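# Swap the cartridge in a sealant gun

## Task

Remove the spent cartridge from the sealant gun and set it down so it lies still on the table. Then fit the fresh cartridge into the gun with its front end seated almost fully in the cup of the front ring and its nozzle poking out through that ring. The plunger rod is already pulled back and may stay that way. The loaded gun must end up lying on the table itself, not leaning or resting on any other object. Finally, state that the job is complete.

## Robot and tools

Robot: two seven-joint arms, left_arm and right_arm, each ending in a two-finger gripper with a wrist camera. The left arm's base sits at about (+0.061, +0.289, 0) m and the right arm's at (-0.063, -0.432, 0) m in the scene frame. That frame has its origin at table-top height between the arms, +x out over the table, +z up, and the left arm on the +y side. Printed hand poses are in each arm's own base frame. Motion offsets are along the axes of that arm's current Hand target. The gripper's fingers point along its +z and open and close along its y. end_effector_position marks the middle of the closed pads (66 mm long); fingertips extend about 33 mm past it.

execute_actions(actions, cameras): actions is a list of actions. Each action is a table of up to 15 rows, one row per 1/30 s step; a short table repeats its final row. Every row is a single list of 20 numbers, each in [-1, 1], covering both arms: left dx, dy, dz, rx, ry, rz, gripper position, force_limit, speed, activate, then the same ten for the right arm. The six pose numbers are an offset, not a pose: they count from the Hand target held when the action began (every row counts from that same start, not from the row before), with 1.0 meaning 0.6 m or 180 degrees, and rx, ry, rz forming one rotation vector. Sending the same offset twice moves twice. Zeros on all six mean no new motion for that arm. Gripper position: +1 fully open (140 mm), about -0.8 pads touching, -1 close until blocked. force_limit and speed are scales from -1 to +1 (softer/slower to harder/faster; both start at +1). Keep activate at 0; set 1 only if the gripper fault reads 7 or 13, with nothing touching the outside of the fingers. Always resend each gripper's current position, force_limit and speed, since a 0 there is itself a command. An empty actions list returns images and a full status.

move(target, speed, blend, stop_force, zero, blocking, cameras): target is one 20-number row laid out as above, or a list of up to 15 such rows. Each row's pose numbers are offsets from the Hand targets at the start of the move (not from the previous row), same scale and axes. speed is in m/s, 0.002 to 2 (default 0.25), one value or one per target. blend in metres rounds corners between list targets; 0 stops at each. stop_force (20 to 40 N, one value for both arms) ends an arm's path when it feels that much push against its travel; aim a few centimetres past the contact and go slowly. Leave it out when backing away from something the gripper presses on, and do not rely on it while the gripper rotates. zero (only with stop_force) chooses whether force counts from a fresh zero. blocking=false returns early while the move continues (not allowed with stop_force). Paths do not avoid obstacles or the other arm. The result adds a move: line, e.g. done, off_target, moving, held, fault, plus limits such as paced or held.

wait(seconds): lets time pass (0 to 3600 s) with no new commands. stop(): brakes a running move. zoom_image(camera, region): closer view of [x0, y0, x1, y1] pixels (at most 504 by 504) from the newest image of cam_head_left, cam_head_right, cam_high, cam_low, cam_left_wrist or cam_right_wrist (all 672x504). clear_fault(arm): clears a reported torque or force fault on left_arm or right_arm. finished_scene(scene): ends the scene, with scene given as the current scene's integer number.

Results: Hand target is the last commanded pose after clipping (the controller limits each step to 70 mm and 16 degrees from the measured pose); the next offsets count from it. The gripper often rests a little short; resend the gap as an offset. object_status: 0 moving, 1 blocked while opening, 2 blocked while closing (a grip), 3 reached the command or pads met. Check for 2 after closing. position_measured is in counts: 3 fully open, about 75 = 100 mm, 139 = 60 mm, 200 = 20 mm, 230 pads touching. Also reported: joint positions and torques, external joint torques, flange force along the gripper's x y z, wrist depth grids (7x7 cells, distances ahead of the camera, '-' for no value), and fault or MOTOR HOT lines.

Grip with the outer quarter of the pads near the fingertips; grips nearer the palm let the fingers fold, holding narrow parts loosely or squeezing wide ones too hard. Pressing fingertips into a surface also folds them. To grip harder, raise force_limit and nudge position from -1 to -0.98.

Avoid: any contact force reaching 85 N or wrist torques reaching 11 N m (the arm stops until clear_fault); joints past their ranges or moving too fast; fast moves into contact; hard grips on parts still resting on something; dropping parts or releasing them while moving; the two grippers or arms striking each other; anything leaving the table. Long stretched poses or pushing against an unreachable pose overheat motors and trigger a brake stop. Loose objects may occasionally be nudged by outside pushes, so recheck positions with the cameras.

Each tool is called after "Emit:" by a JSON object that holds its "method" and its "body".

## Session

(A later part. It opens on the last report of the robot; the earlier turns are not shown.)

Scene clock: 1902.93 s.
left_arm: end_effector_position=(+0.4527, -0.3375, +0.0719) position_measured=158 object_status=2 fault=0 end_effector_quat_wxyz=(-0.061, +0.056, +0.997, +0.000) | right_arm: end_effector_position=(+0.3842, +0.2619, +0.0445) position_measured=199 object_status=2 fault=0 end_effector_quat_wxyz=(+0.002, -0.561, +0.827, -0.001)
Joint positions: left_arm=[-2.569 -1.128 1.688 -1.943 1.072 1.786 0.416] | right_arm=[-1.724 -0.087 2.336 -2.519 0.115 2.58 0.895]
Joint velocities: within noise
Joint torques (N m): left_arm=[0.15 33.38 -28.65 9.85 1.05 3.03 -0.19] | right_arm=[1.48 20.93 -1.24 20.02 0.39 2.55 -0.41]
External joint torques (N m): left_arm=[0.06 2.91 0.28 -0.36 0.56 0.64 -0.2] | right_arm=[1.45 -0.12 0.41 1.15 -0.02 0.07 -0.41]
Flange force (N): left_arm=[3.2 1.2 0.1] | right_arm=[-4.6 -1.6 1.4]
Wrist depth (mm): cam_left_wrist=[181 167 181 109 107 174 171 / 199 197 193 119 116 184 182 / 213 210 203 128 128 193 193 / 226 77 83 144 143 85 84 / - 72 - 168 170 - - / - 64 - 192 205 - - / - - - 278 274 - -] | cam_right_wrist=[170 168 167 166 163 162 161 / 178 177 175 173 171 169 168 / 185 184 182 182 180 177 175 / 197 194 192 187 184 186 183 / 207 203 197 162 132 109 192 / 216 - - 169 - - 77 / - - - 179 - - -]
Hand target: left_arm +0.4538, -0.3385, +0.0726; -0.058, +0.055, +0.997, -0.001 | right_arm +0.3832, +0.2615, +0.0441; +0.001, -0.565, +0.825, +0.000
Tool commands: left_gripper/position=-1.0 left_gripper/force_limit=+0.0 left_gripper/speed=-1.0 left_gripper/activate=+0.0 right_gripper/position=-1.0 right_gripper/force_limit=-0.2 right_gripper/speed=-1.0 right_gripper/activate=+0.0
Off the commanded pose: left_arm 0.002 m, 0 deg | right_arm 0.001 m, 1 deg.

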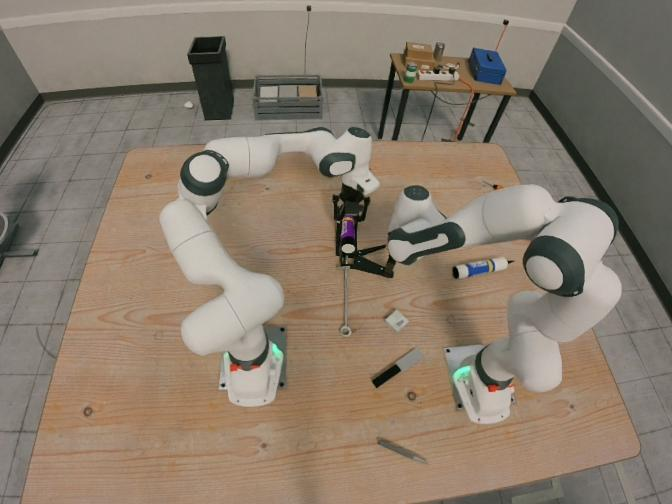

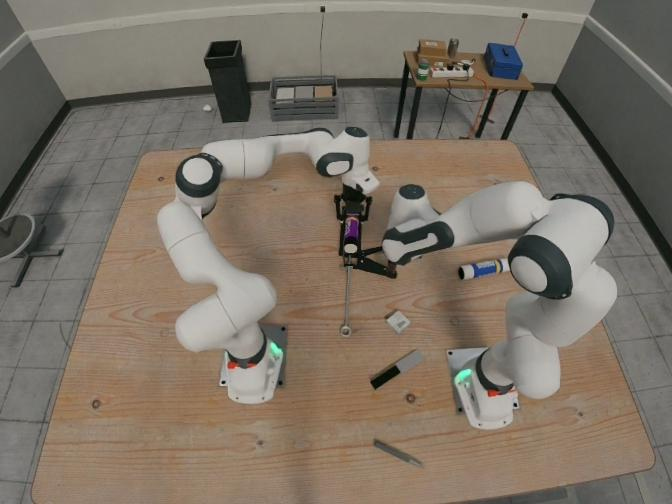

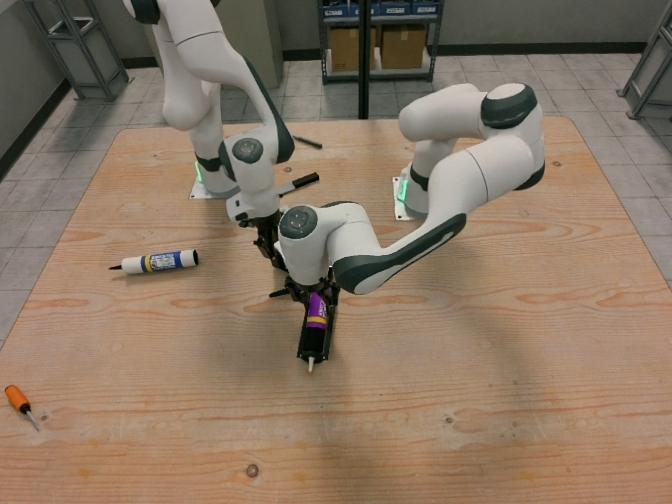

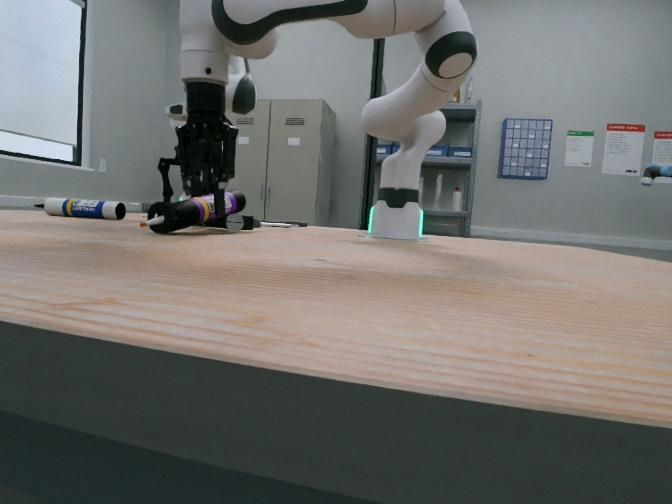

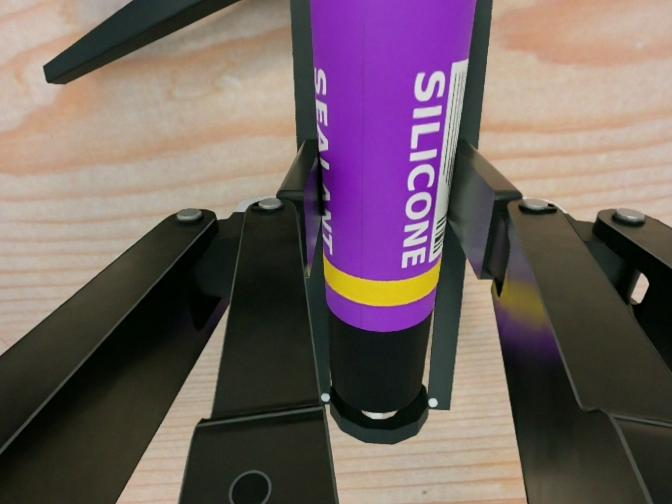

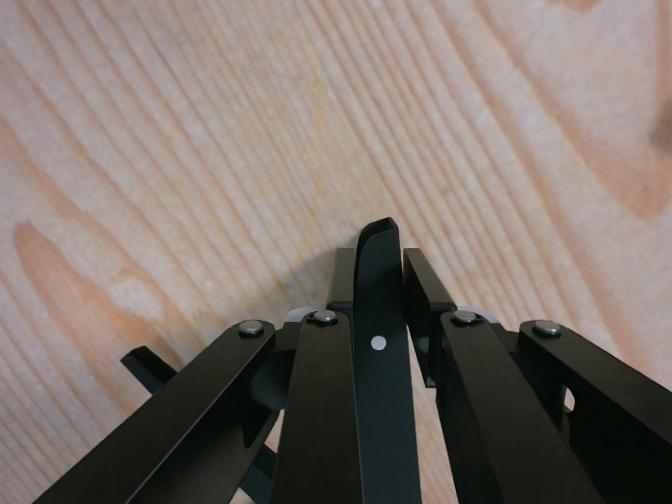

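Emit:
{"method": "move", "body": {"target": [-0.0102,0,-0.0062,0,0,0,-1,0.0,-1,0,0,0,0,0,0,0,-1,-0.2,-1,0], "speed": 0.03, "cameras": ["cam_left_wrist","cam_low","cam_head_right"]}}

Emit:
{"method": "zoom_image", "body": {"camera": "cam_left_wrist", "region": [250, 370, 450, 504]}}

Emit:
{"method": "zoom_image", "body": {"camera": "cam_low", "region": [130, 160, 280, 250]}}

Emit:
{"method": "zoom_image", "body": {"camera": "cam_head_right", "region": [320, 215, 400, 275]}}

Scene clock: 1991.50 s.
left_arm: end_effector_position=(+0.4597, -0.3382, +0.0743) position_measured=158 object_status=2 fault=0 end_effector_quat_wxyz=(-0.058, +0.052, +0.997, +0.000) | right_arm: end_effector_position=(+0.3842, +0.2619, +0.0445) position_measured=199 object_status=2 fault=0 end_effector_quat_wxyz=(+0.002, -0.561, +0.827, -0.001)
Joint positions: left_arm=[-2.577 -1.128 1.689 -1.923 1.072 1.781 0.419] | right_arm=[-1.724 -0.087 2.336 -2.519 0.115 2.58 0.895]
Joint velocities: left_arm=[-0.002 0 0 0.001 0.001 -0.003 0.003] | right_arm=[within noise]
Joint torques (N m): left_arm=[-1.01 33.27 -29.9 11.47 0.33 2.58 0.15] | right_arm=[1.5 21.01 -1.18 20.08 0.54 2.55 -0.41]
External joint torques (N m): left_arm=[-1.16 2.29 -0.94 1.14 -0.17 0.18 0.14] | right_arm=[1.44 -0.19 0.45 1.08 0.13 0.05 -0.41]
Flange force (N): left_arm=[-3.6 -4.3 -4.0] | right_arm=[-5.2 -2.0 2.4]
Wrist depth (mm): cam_left_wrist=[176 185 184 110 107 174 173 / 201 199 196 119 117 187 184 / 216 212 207 129 128 196 195 / 228 77 83 144 143 85 84 / - 72 - 164 170 - - / - 64 - 190 197 - - / - - - 281 279 - -] | cam_right_wrist=[170 169 167 165 164 162 160 / 178 176 174 173 171 169 168 / 185 185 183 182 180 178 175 / 196 194 192 186 184 185 183 / 207 204 197 161 160 190 192 / 217 - - 170 - - 77 / - - - 179 - - -]
Hand target: left_arm +0.4603, -0.3392, +0.0756; -0.058, +0.055, +0.997, -0.001 | right_arm +0.3832, +0.2615, +0.0441; +0.001, -0.565, +0.825, +0.000
Off the commanded pose: left_arm 0.002 m, 0 deg | right_arm 0.001 m, 1 deg.
move: done
Images, in order (width x height): cam_head_right 672x504, cam_low 672x504, cam_left_wrist 672x504.

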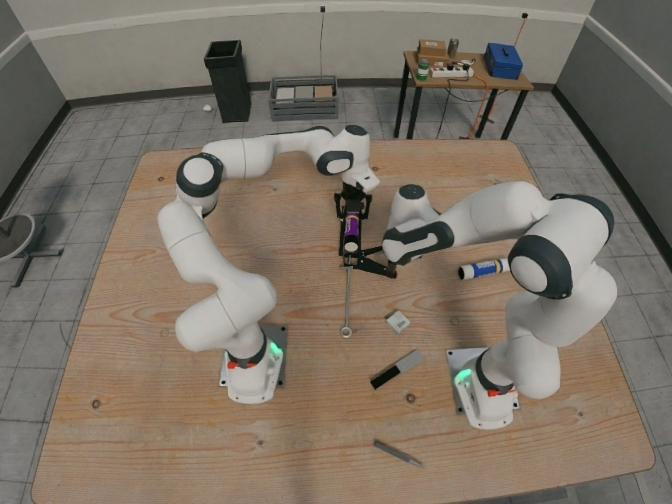

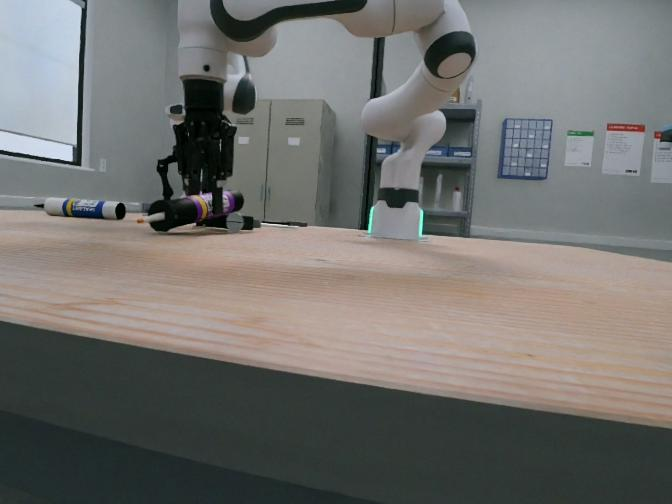

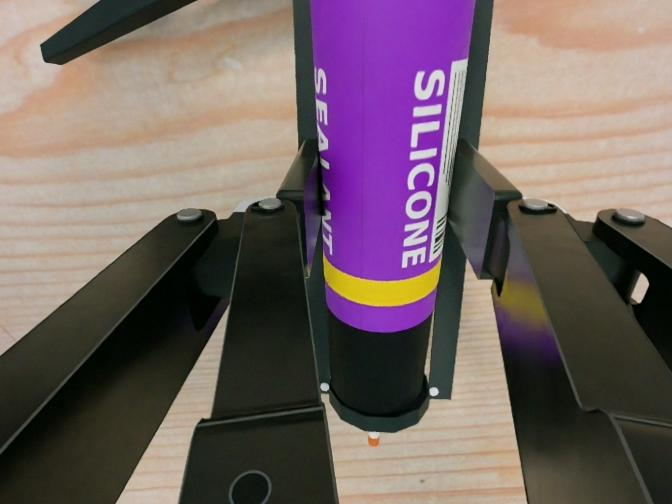

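Scaled by 2.520.

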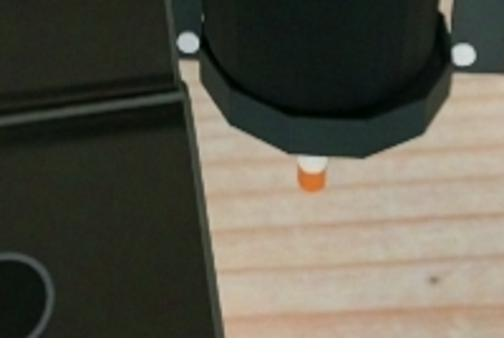

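Scaled by 3.360.

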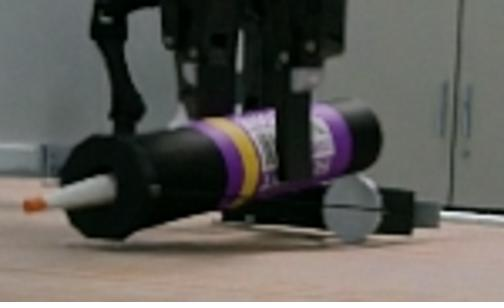

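Scaled by 6.300.

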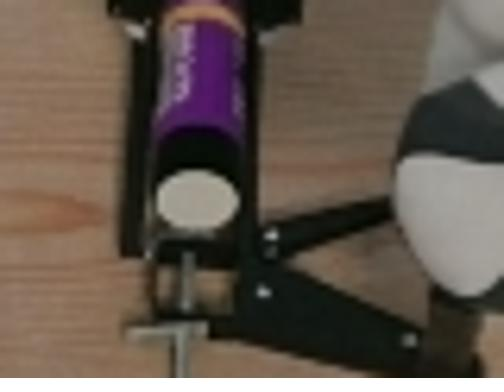

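Emit:
{"method": "move", "body": {"target": [0.003,0,0.0116,0,-0.0189,0,-1,0.0,-1,0,0,0,0,0,0,0,-1,-0.2,-1,0], "speed": 0.03, "cameras": ["cam_left_wrist","cam_low","cam_head_right"]}}

Emit:
{"method": "zoom_image", "body": {"camera": "cam_left_wrist", "region": [250, 370, 450, 504]}}

Emit:
{"method": "zoom_image", "body": {"camera": "cam_low", "region": [130, 160, 280, 250]}}

Emit:
{"method": "zoom_image", "body": {"camera": "cam_head_right", "region": [320, 215, 400, 275]}}

Scene clock: 2008.47 s.
left_arm: end_effector_position=(+0.4577, -0.3386, +0.0702) position_measured=158 object_status=2 fault=0 end_effector_quat_wxyz=(-0.029, +0.056, +0.998, -0.002) | right_arm: end_effector_position=(+0.3842, +0.2619, +0.0445) position_measured=199 object_status=2 fault=0 end_effector_quat_wxyz=(+0.002, -0.562, +0.827, -0.001)
Joint positions: left_arm=[-2.547 -1.111 1.685 -1.992 1.124 1.834 0.383] | right_arm=[-1.724 -0.087 2.336 -2.519 0.115 2.58 0.895]
Joint velocities: left_arm=[0 0.001 0.001 -0.001 -0.001 0.002 -0.007] | right_arm=[within noise]
Joint torques (N m): left_arm=[-0.17 31.02 -26.63 9.62 1.28 3.04 -0.19] | right_arm=[1.5 20.79 -1.19 19.95 0.33 2.55 -0.4]
External joint torques (N m): left_arm=[-0.29 1.72 2.07 -0.89 0.67 0.56 -0.19] | right_arm=[1.42 -0.4 0.42 1.01 -0.07 0.07 -0.4]
Flange force (N): left_arm=[1.7 -0.2 4.7] | right_arm=[-4.8 -1.8 2.1]
Wrist depth (mm): cam_left_wrist=[167 178 177 106 103 168 167 / 195 194 191 118 115 182 179 / 211 208 203 128 128 192 192 / 227 77 83 144 145 85 84 / - 72 - 176 176 - - / - 64 - 203 213 - - / - - - 295 290 - -] | cam_right_wrist=[170 169 167 166 164 162 161 / 178 176 174 173 171 169 168 / 186 185 183 182 180 178 175 / 197 194 192 186 184 185 183 / 207 203 198 162 132 110 192 / 216 - - 169 - - 77 / - - - 179 - - -]
Hand target: left_arm +0.4577, -0.3389, +0.0689; -0.028, +0.055, +0.998, -0.002 | right_arm +0.3832, +0.2615, +0.0441; +0.001, -0.565, +0.825, +0.000
Off the commanded pose: left_arm 0.001 m, 0 deg | right_arm 0.001 m, 1 deg.
move: done
Images, in order (width x height): cam_head_right 672x504, cam_low 672x504, cam_left_wrist 672x504.

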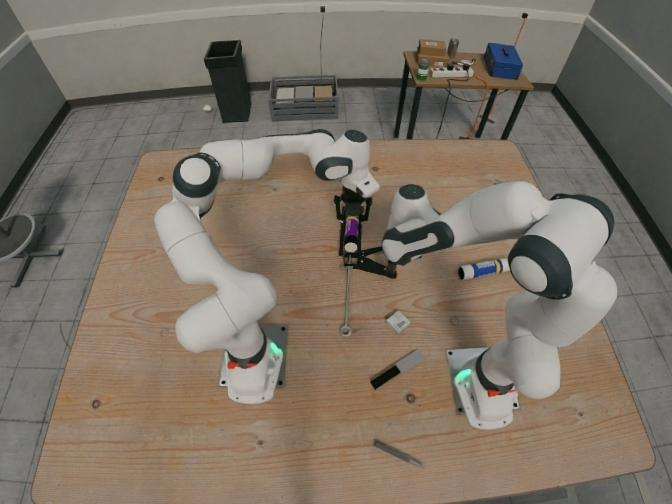

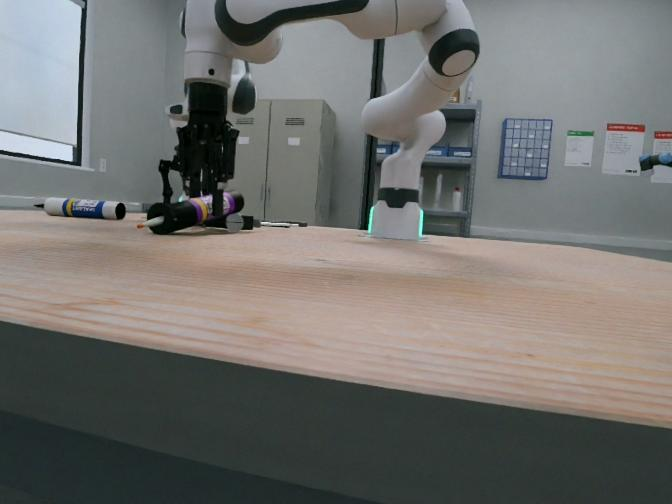

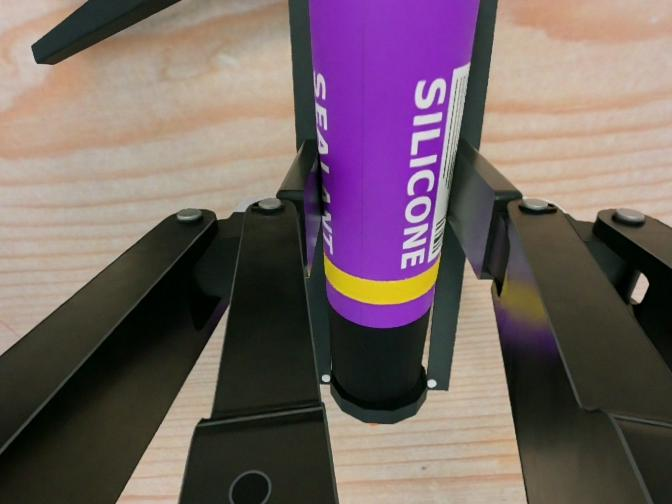

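Scaled by 2.520.

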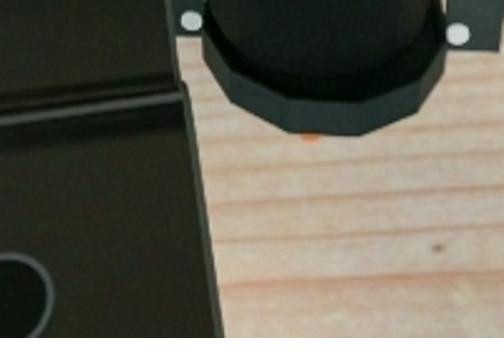

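Scaled by 3.360.

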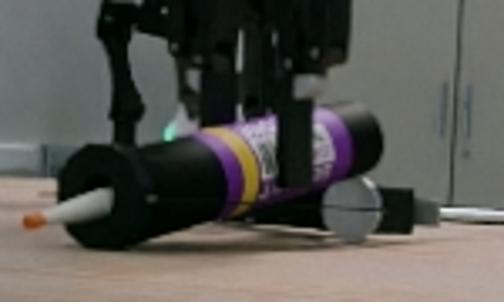

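Scaled by 6.300.

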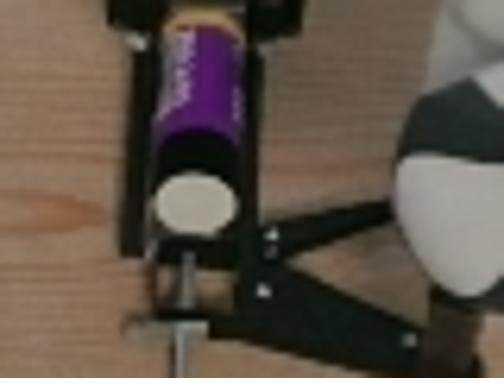

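Emit:
{"method": "move", "body": {"target": [[-0.0002,0,-0.0105,0,0,0,-1,0.0,-1,0,0,0,0,0,0,0,-1,-0.2,-1,0],[-0.0092,0,-0.0105,0,0,0,-1,0.0,-1,0,0,0,0,0,0,0,-1,-0.2,-1,0]], "speed": 0.03, "cameras": ["cam_left_wrist","cam_low","cam_head_right"]}}

Emit:
{"method": "zoom_image", "body": {"camera": "cam_left_wrist", "region": [290, 350, 470, 470]}}

Emit:
{"method": "zoom_image", "body": {"camera": "cam_low", "region": [130, 160, 280, 250]}}

Emit:
{"method": "zoom_image", "body": {"camera": "cam_head_right", "region": [320, 215, 400, 275]}}

Scene clock: 2051.27 s.
left_arm: end_effector_position=(+0.4632, -0.3383, +0.0735) position_measured=158 object_status=2 fault=0 end_effector_quat_wxyz=(-0.028, +0.052, +0.998, -0.001) | right_arm: end_effector_position=(+0.3841, +0.2619, +0.0445) position_measured=199 object_status=2 fault=0 end_effector_quat_wxyz=(+0.002, -0.562, +0.827, -0.001)
Joint positions: left_arm=[-2.552 -1.111 1.683 -1.975 1.122 1.825 0.384] | right_arm=[-1.724 -0.087 2.336 -2.519 0.115 2.58 0.895]
Joint velocities: left_arm=[-0.001 -0.002 -0.001 0 -0.001 -0.004 0.003] | right_arm=[within noise]
Joint torques (N m): left_arm=[-0.34 32.1 -29.76 11.8 0.32 2.71 0.27] | right_arm=[1.44 21 -1.25 20.08 0.52 2.52 -0.4]
External joint torques (N m): left_arm=[-0.57 2.49 -1.1 1.21 -0.3 0.25 0.26] | right_arm=[1.28 -0.15 0.28 1.07 0.12 0.02 -0.4]
Flange force (N): left_arm=[-2.7 -2.5 -4.5] | right_arm=[-4.8 -2.2 2.0]
Wrist depth (mm): cam_left_wrist=[184 182 179 107 104 171 170 / 198 196 193 119 115 185 182 / 215 212 207 128 128 195 195 / 230 77 83 143 144 85 84 / - 72 - 174 177 - - / - 64 - 200 211 - - / - - - 299 295 - -] | cam_right_wrist=[170 169 167 166 164 161 161 / 177 177 175 173 171 169 168 / 185 185 183 182 180 177 176 / 196 194 193 187 183 185 183 / 207 203 198 160 132 109 192 / 216 - - 170 - - 77 / - - - 179 - - -]
Hand target: left_arm +0.4636, -0.3395, +0.0749; -0.028, +0.055, +0.998, -0.002 | right_arm +0.3832, +0.2615, +0.0441; +0.001, -0.565, +0.825, +0.000
Off the commanded pose: left_arm 0.002 m, 0 deg | right_arm 0.001 m, 0 deg.
move: done
Images, in order (width x height): cam_head_right 672x504, cam_low 672x504, cam_left_wrist 672x504.

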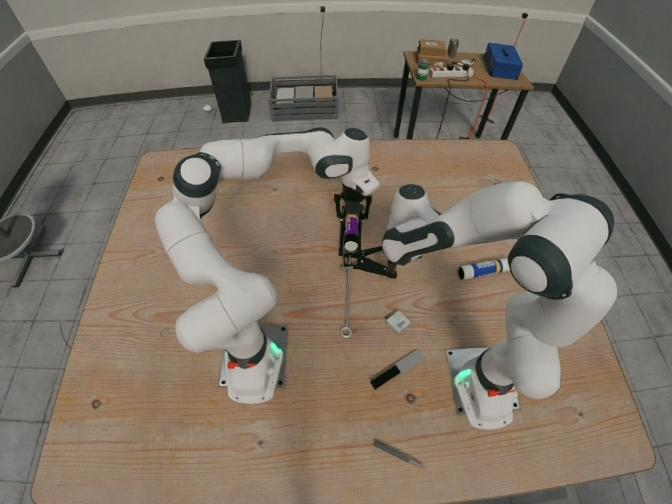

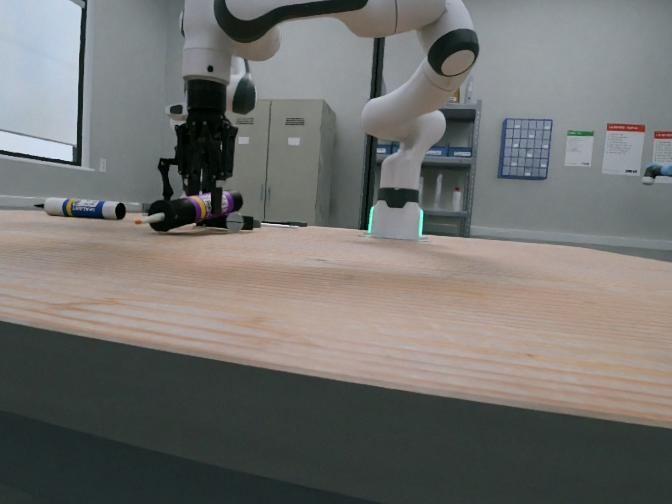

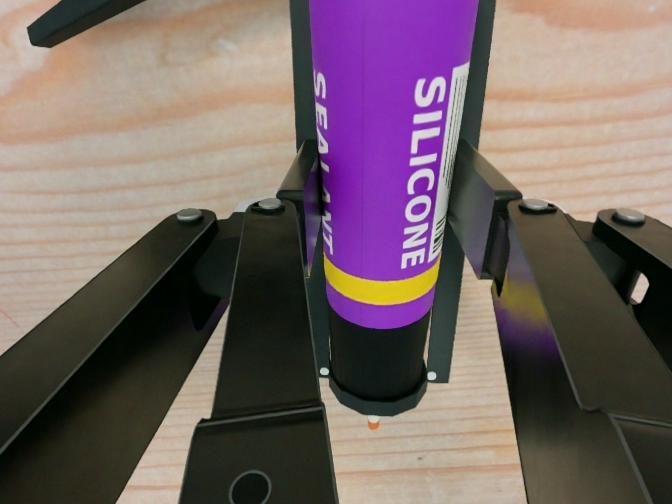

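Scaled by 2.800.

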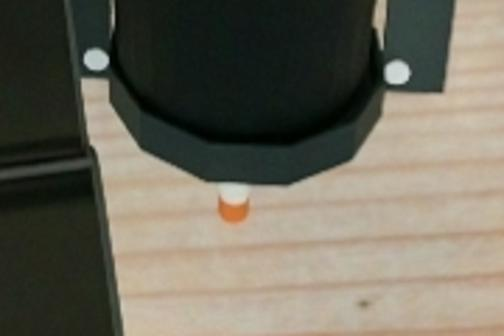

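Scaled by 3.360.

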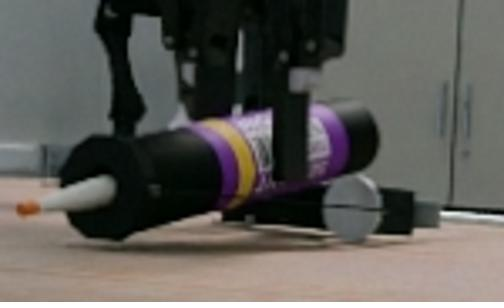

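Scaled by 6.300.

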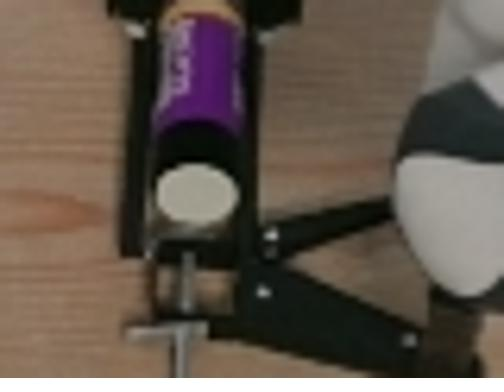

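Emit:
{"method": "move", "body": {"target": [0.0013,0,0.0113,0,-0.0183,0,-1,0.0,-1,0,0,0,0,0,0,0,-1,-0.2,-1,0], "speed": 0.03, "cameras": ["cam_left_wrist","cam_low","cam_head_right"]}}

Emit:
{"method": "zoom_image", "body": {"camera": "cam_left_wrist", "region": [290, 350, 470, 470]}}

Emit:
{"method": "zoom_image", "body": {"camera": "cam_low", "region": [130, 160, 280, 250]}}

Emit:
{"method": "zoom_image", "body": {"camera": "cam_head_right", "region": [320, 215, 400, 275]}}

Scene clock: 2087.57 s.
left_arm: end_effector_position=(+0.4610, -0.3380, +0.0665) position_measured=158 object_status=2 fault=0 end_effector_quat_wxyz=(-0.002, +0.057, +0.998, -0.002) | right_arm: end_effector_position=(+0.3837, +0.2617, +0.0443) position_measured=199 object_status=2 fault=0 end_effector_quat_wxyz=(+0.002, -0.562, +0.827, -0.001)
Joint positions: left_arm=[-2.529 -1.101 1.684 -2.036 1.179 1.871 0.347] | right_arm=[-1.724 -0.087 2.336 -2.519 0.115 2.579 0.895]
Joint velocities: left_arm=[0 0 0 -0.001 0.001 0.002 -0.005] | right_arm=[within noise]
Joint torques (N m): left_arm=[0.41 31.2 -29.39 10.76 1.06 3.25 -0.19] | right_arm=[1.41 21.05 -1.32 20.27 0.43 2.69 -0.43]
External joint torques (N m): left_arm=[0.29 2.94 -0.88 0.15 0.37 0.7 -0.19] | right_arm=[1.35 -0.07 0.31 1.36 0.03 0.21 -0.43]
Flange force (N): left_arm=[3.1 1.6 -2.7] | right_arm=[-5.0 -2.2 1.7]
Wrist depth (mm): cam_left_wrist=[177 173 171 106 103 164 162 / 189 188 186 118 114 177 176 / 207 205 198 128 127 188 189 / 225 77 83 145 145 85 83 / - 72 - 176 176 - - / - 64 - 204 214 - - / - - - 308 303 - -] | cam_right_wrist=[170 168 167 166 164 162 160 / 177 176 174 172 171 169 168 / 185 185 183 182 180 177 175 / 196 194 191 186 184 185 182 / 206 203 197 161 132 109 192 / 216 - - 170 - - 77 / - - - 179 - - -]
Hand target: left_arm +0.4624, -0.3395, +0.0681; +0.000, +0.054, +0.999, -0.004 | right_arm +0.3832, +0.2615, +0.0441; +0.001, -0.565, +0.825, +0.000
Off the commanded pose: left_arm 0.003 m, 0 deg | right_arm 0.001 m, 0 deg.
move: done
Images, in order (width x height): cam_head_right 672x504, cam_low 672x504, cam_left_wrist 672x504.

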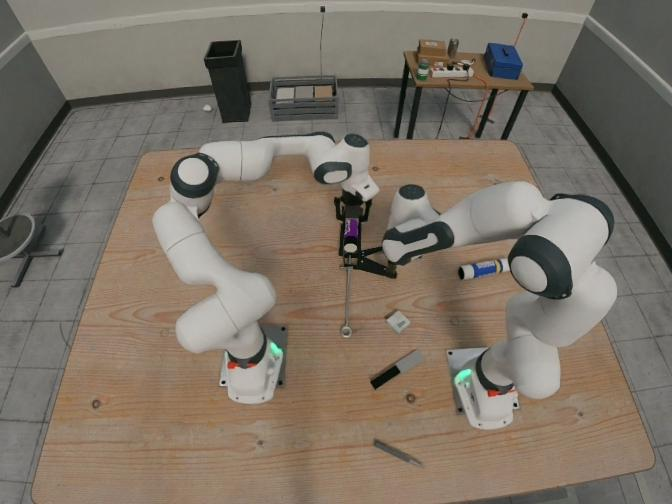

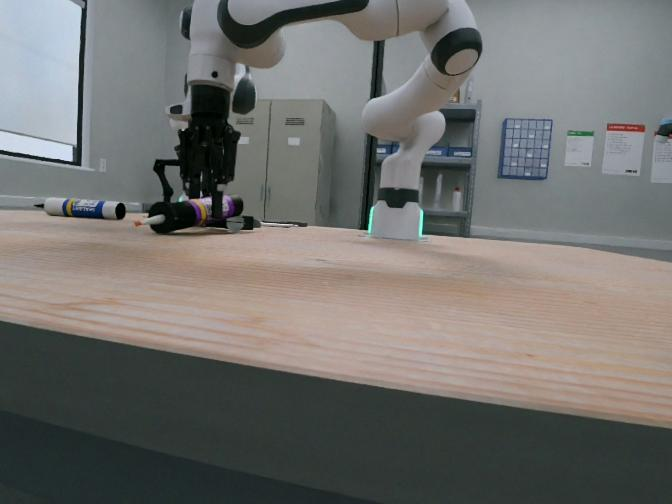

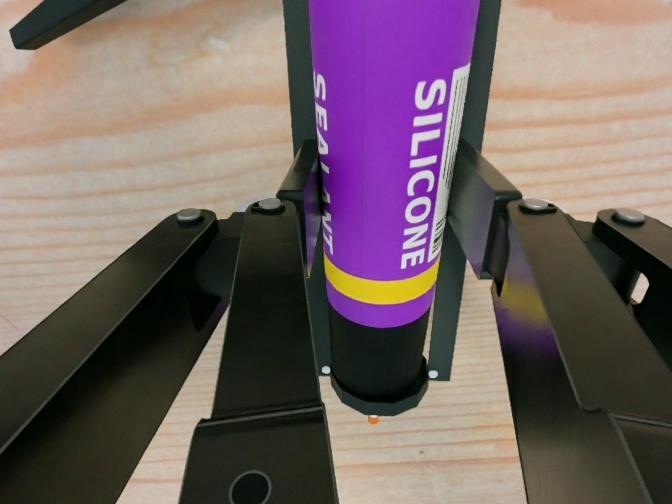

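Scaled by 2.800.

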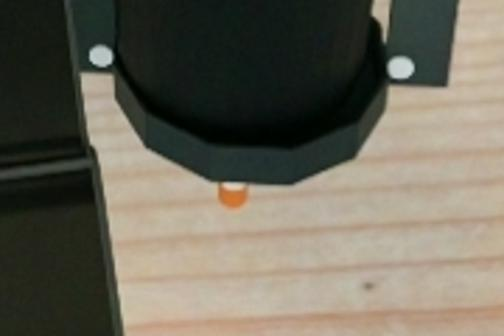

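Scaled by 3.360.

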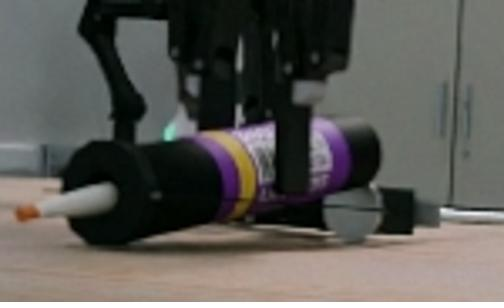

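Scaled by 6.300.

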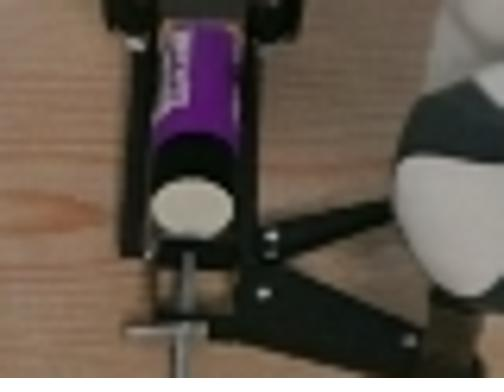

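Emit:
{"method": "move", "body": {"target": [0.0012,0,0.009,0,-0.015,0,-1,0.0,-1,0,0,0,0,0,0,0,-1,-0.2,-1,0], "speed": 0.03, "cameras": ["cam_left_wrist","cam_low","cam_head_right"]}}

Emit:
{"method": "zoom_image", "body": {"camera": "cam_left_wrist", "region": [290, 350, 470, 470]}}

Emit:
{"method": "zoom_image", "body": {"camera": "cam_low", "region": [130, 160, 280, 250]}}

Emit:
{"method": "zoom_image", "body": {"camera": "cam_head_right", "region": [320, 215, 400, 275]}}

Scene clock: 2119.93 s.
left_arm: end_effector_position=(+0.4602, -0.3374, +0.0612) position_measured=158 object_status=2 fault=0 end_effector_quat_wxyz=(+0.021, +0.057, +0.998, -0.002) | right_arm: end_effector_position=(+0.3837, +0.2617, +0.0443) position_measured=199 object_status=2 fault=0 end_effector_quat_wxyz=(+0.002, -0.562, +0.827, -0.001)
Joint positions: left_arm=[-2.511 -1.094 1.685 -2.085 1.234 1.905 0.306] | right_arm=[-1.724 -0.087 2.336 -2.519 0.115 2.579 0.895]
Joint velocities: left_arm=[0.001 -0.001 -0.001 -0.001 0.001 0 -0.005] | right_arm=[within noise]
Joint torques (N m): left_arm=[0.33 29.89 -28.68 10.71 1.38 3.59 -0.18] | right_arm=[1.42 20.72 -1.26 20.17 0.32 2.69 -0.42]
External joint torques (N m): left_arm=[0.18 2.76 -0.57 0.2 0.62 1.03 -0.18] | right_arm=[1.33 -0.46 0.33 1.2 -0.09 0.2 -0.42]
Flange force (N): left_arm=[2.5 1.1 -1.1] | right_arm=[-5.3 -2.4 2.5]
Wrist depth (mm): cam_left_wrist=[167 166 163 106 102 155 155 / 183 181 180 120 113 169 170 / 202 199 193 128 128 184 185 / 221 77 83 145 145 84 84 / - 72 - 177 180 - - / - 64 - 205 215 - - / - - - 317 314 - -] | cam_right_wrist=[170 168 167 165 163 162 160 / 177 176 175 173 171 169 168 / 185 184 182 182 180 178 175 / 195 193 192 186 184 186 183 / 206 203 197 162 132 109 192 / 216 - - 170 - - 77 / - - - 179 - - -]
Hand target: left_arm +0.4617, -0.3394, +0.0627; +0.024, +0.054, +0.998, -0.005 | right_arm +0.3832, +0.2615, +0.0441; +0.001, -0.565, +0.825, +0.000
Off the commanded pose: left_arm 0.003 m, 1 deg | right_arm 0.001 m, 0 deg.
move: done
Images, in order (width x height): cam_head_right 672x504, cam_low 672x504, cam_left_wrist 672x504.

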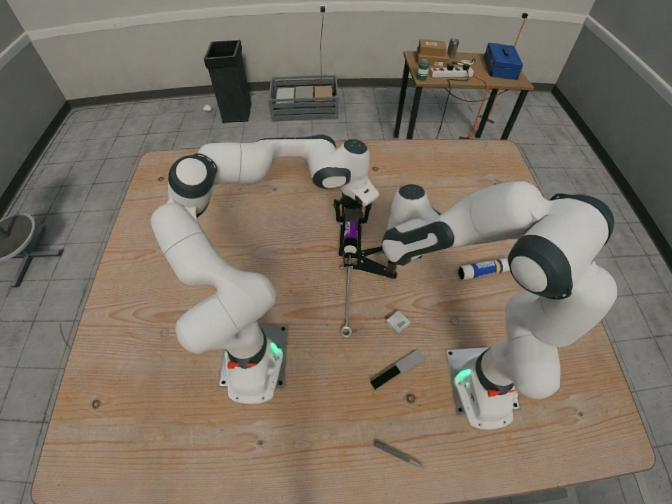

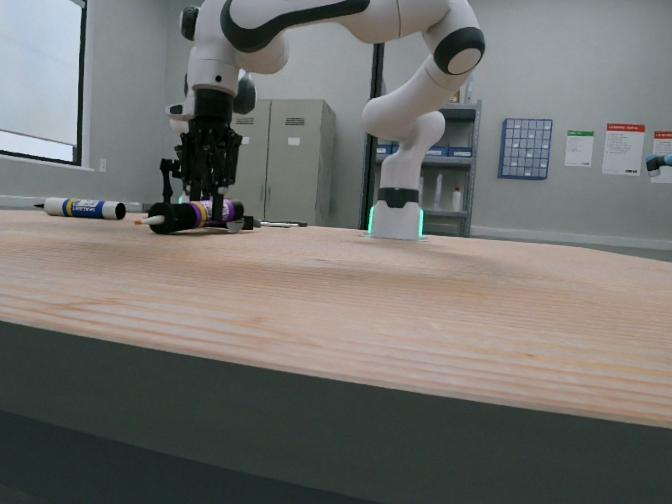

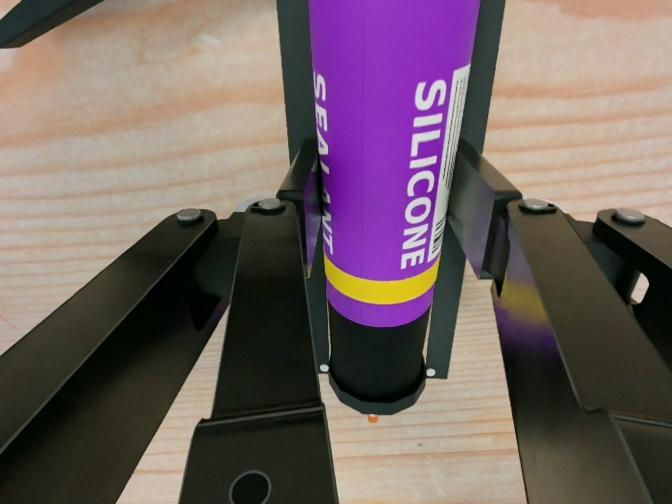

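Scaled by 2.800.

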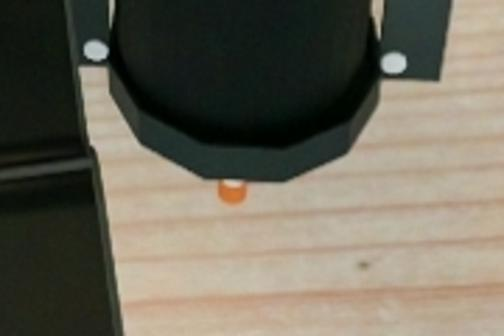

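Scaled by 3.360.

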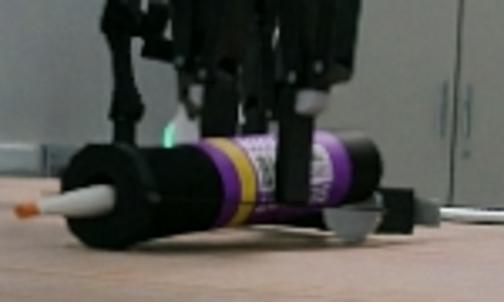

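Scaled by 6.300.

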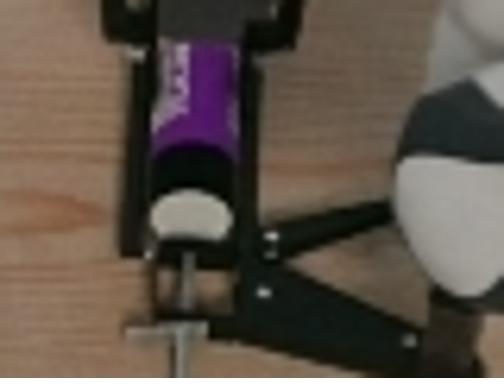

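Emit:
{"method": "move", "body": {"target": [0,0,0,0,0,0,0.175,-0.3,-1,0,0,0,0,0,0,0,-1,-0.2,-1,0], "speed": 0.03, "cameras": ["cam_left_wrist","cam_low","cam_head_right"]}}

Emit:
{"method": "move", "body": {"target": [0,0,0,0,0.015,0,0.175,-0.3,-1,0,0,0,0,0,0,0,-1,-0.2,-1,0], "speed": 0.03, "cameras": ["cam_left_wrist","cam_low","cam_head_right"]}}

Emit:
{"method": "zoom_image", "body": {"camera": "cam_left_wrist", "region": [290, 350, 470, 470]}}

Emit:
{"method": "zoom_image", "body": {"camera": "cam_low", "region": [130, 160, 280, 250]}}

Emit:
{"method": "zoom_image", "body": {"camera": "cam_head_right", "region": [320, 215, 400, 275]}}

Scene clock: 2140.60 s.
left_arm: end_effector_position=(+0.4606, -0.3389, +0.0619) position_measured=107 object_status=0 fault=0 end_effector_quat_wxyz=(+0.022, +0.056, +0.998, -0.005) | right_arm: end_effector_position=(+0.3838, +0.2616, +0.0443) position_measured=199 object_status=2 fault=0 end_effector_quat_wxyz=(+0.002, -0.561, +0.827, -0.001)
Joint positions: left_arm=[-2.511 -1.094 1.684 -2.085 1.236 1.909 0.304] | right_arm=[-1.724 -0.087 2.336 -2.519 0.115 2.579 0.895]
Joint torques (N m): left_arm=[0.24 29.69 -27.88 10.54 1.14 2.89 -0.12] | right_arm=[1.49 20.95 -1.18 20 0.44 2.59 -0.4]
External joint torques (N m): left_arm=[0.19 2.56 0.34 0.04 0.37 0.31 -0.12] | right_arm=[1.51 -0.13 0.52 1.14 0.03 0.11 -0.4]
Flange force (N): left_arm=[1.6 0.7 -0.5] | right_arm=[-4.9 -1.6 1.8]
Wrist depth (mm): cam_left_wrist=[169 167 164 126 121 155 156 / 185 182 180 144 131 169 170 / 204 200 129 154 149 138 184 / - 87 112 173 165 115 73 / - 75 247 195 191 230 - / - - 280 272 263 260 - / - - - 324 315 - -] | cam_right_wrist=[170 169 167 166 164 162 161 / 177 177 175 172 171 169 167 / 185 185 183 182 179 177 175 / 195 194 192 186 184 185 183 / 206 203 197 162 132 191 191 / 216 - - 170 - - 77 / - - - 180 - - -]
Hand target: left_arm +0.4617, -0.3394, +0.0627; +0.024, +0.054, +0.998, -0.005 | right_arm +0.3832, +0.2615, +0.0441; +0.001, -0.565, +0.825, +0.000
Off the commanded pose: left_arm 0.001 m, 0 deg | right_arm 0.001 m, 0 deg.
move: done
Images, in order (width x height): cam_head_right 672x504, cam_low 672x504, cam_left_wrist 672x504.

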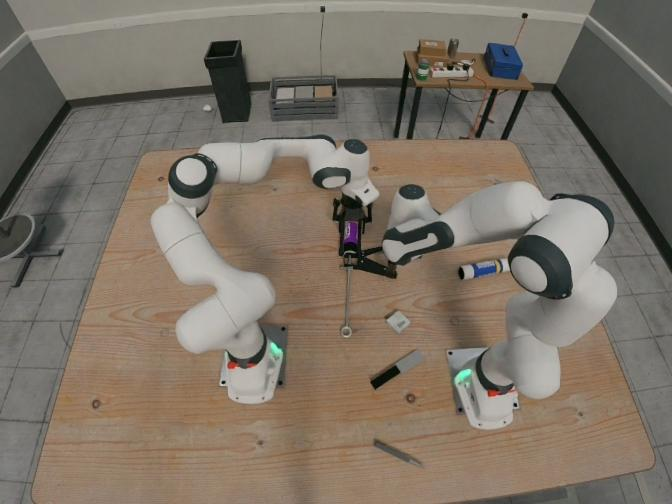

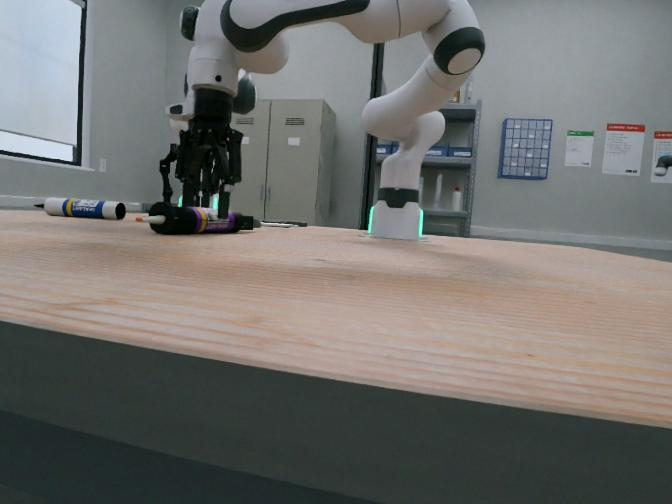

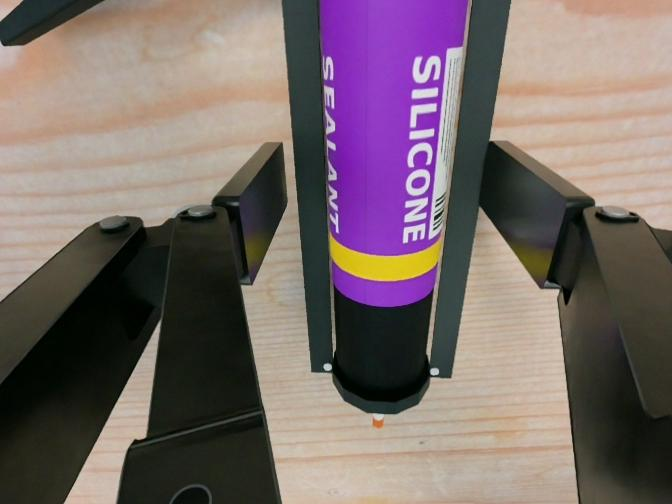

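Scene clock: 2141.97 s.
left_arm: end_effector_position=(+0.4626, -0.3396, +0.0634) position_measured=107 object_status=3 fault=0 end_effector_quat_wxyz=(+0.002, +0.052, +0.999, -0.005) | right_arm: end_effector_position=(+0.3838, +0.2616, +0.0443) position_measured=199 object_status=2 fault=0 end_effector_quat_wxyz=(+0.002, -0.561, +0.827, -0.001)
Joint positions: left_arm=[-2.529 -1.109 1.687 -2.041 1.198 1.88 0.33] | right_arm=[-1.724 -0.087 2.336 -2.519 0.115 2.579 0.895]
Joint velocities: left_arm=[0 -0.001 0.001 0 -0.001 -0.002 0.007] | right_arm=[within noise]
Joint torques (N m): left_arm=[-0.5 29.53 -27.72 10.83 0.14 2.59 0.2] | right_arm=[1.55 20.94 -1.24 20.01 0.44 2.59 -0.43]
External joint torques (N m): left_arm=[-0.57 1.22 0.92 0.48 -0.58 0.03 0.2] | right_arm=[1.52 -0.26 0.42 1 0.03 0.09 -0.43]
Flange force (N): left_arm=[-3.0 -2.8 0.1] | right_arm=[-4.8 -1.7 2.2]
Wrist depth (mm): cam_left_wrist=[174 170 168 131 123 158 158 / 187 184 182 152 134 172 172 / 205 201 129 154 150 138 185 / - 87 112 178 165 115 73 / - 75 242 197 189 226 - / - - 273 265 257 248 - / - - - 308 301 - -] | cam_right_wrist=[170 168 167 166 164 162 160 / 177 176 175 173 170 169 168 / 185 185 183 182 180 177 175 / 196 194 192 186 184 185 183 / 206 202 198 161 132 109 192 / 215 - - 169 - - 77 / - - - 179 - - -]
Hand target: left_arm +0.4617, -0.3394, +0.0627; +0.000, +0.054, +0.999, -0.004 | right_arm +0.3832, +0.2615, +0.0441; +0.001, -0.565, +0.825, +0.000
Off the commanded pose: left_arm 0.001 m, 0 deg | right_arm 0.001 m, 0 deg.
move: done
Images, in order (width x height): cam_head_right 672x504, cam_low 672x504, cam_left_wrist 672x504.

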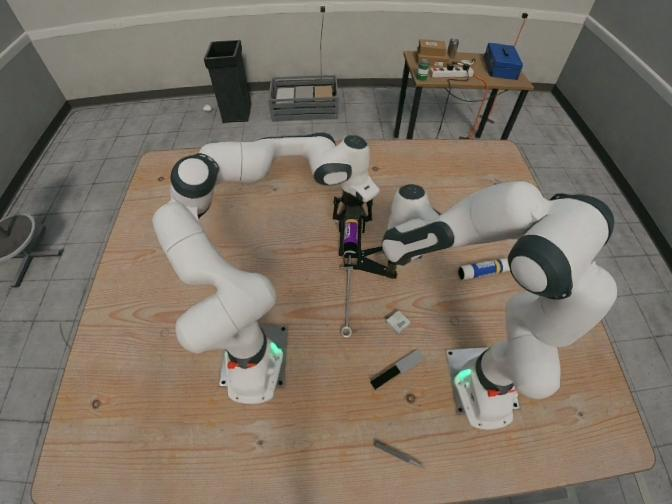

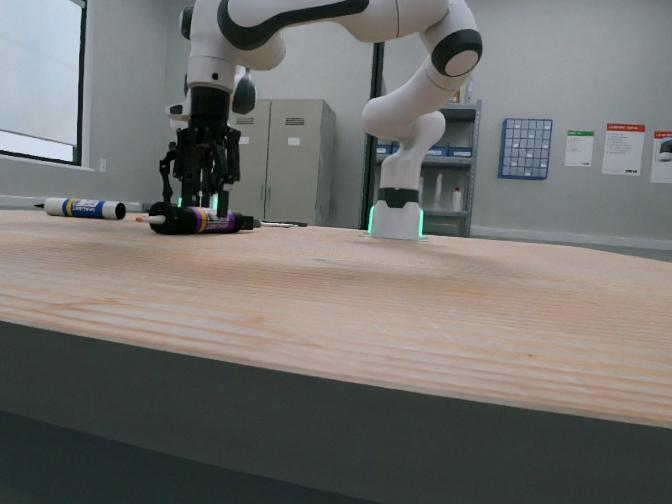

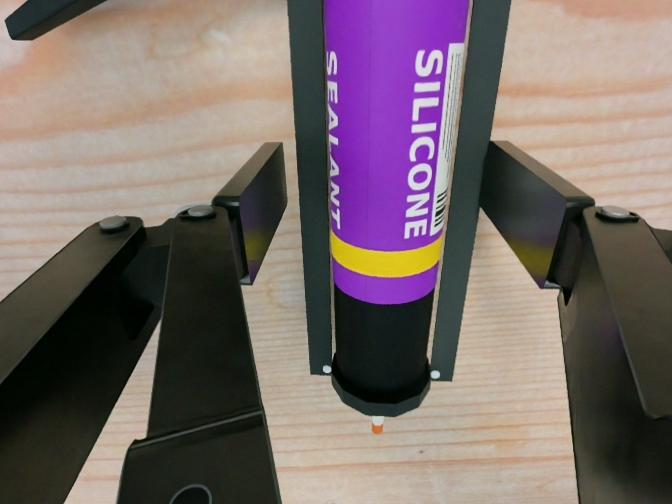

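Scaled by 2.800.

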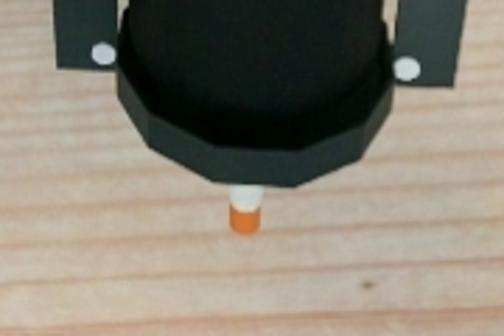

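Scaled by 3.360.

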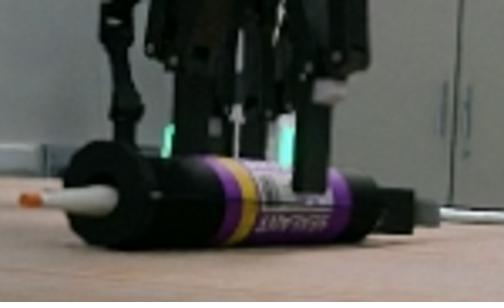

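Scaled by 6.300.

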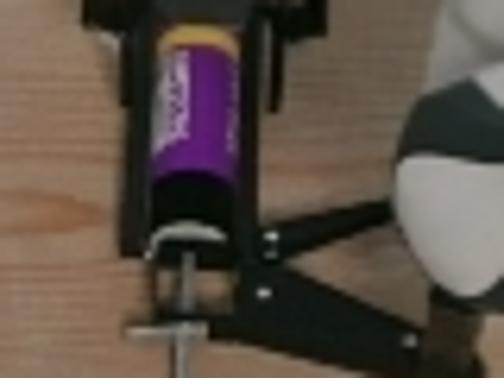

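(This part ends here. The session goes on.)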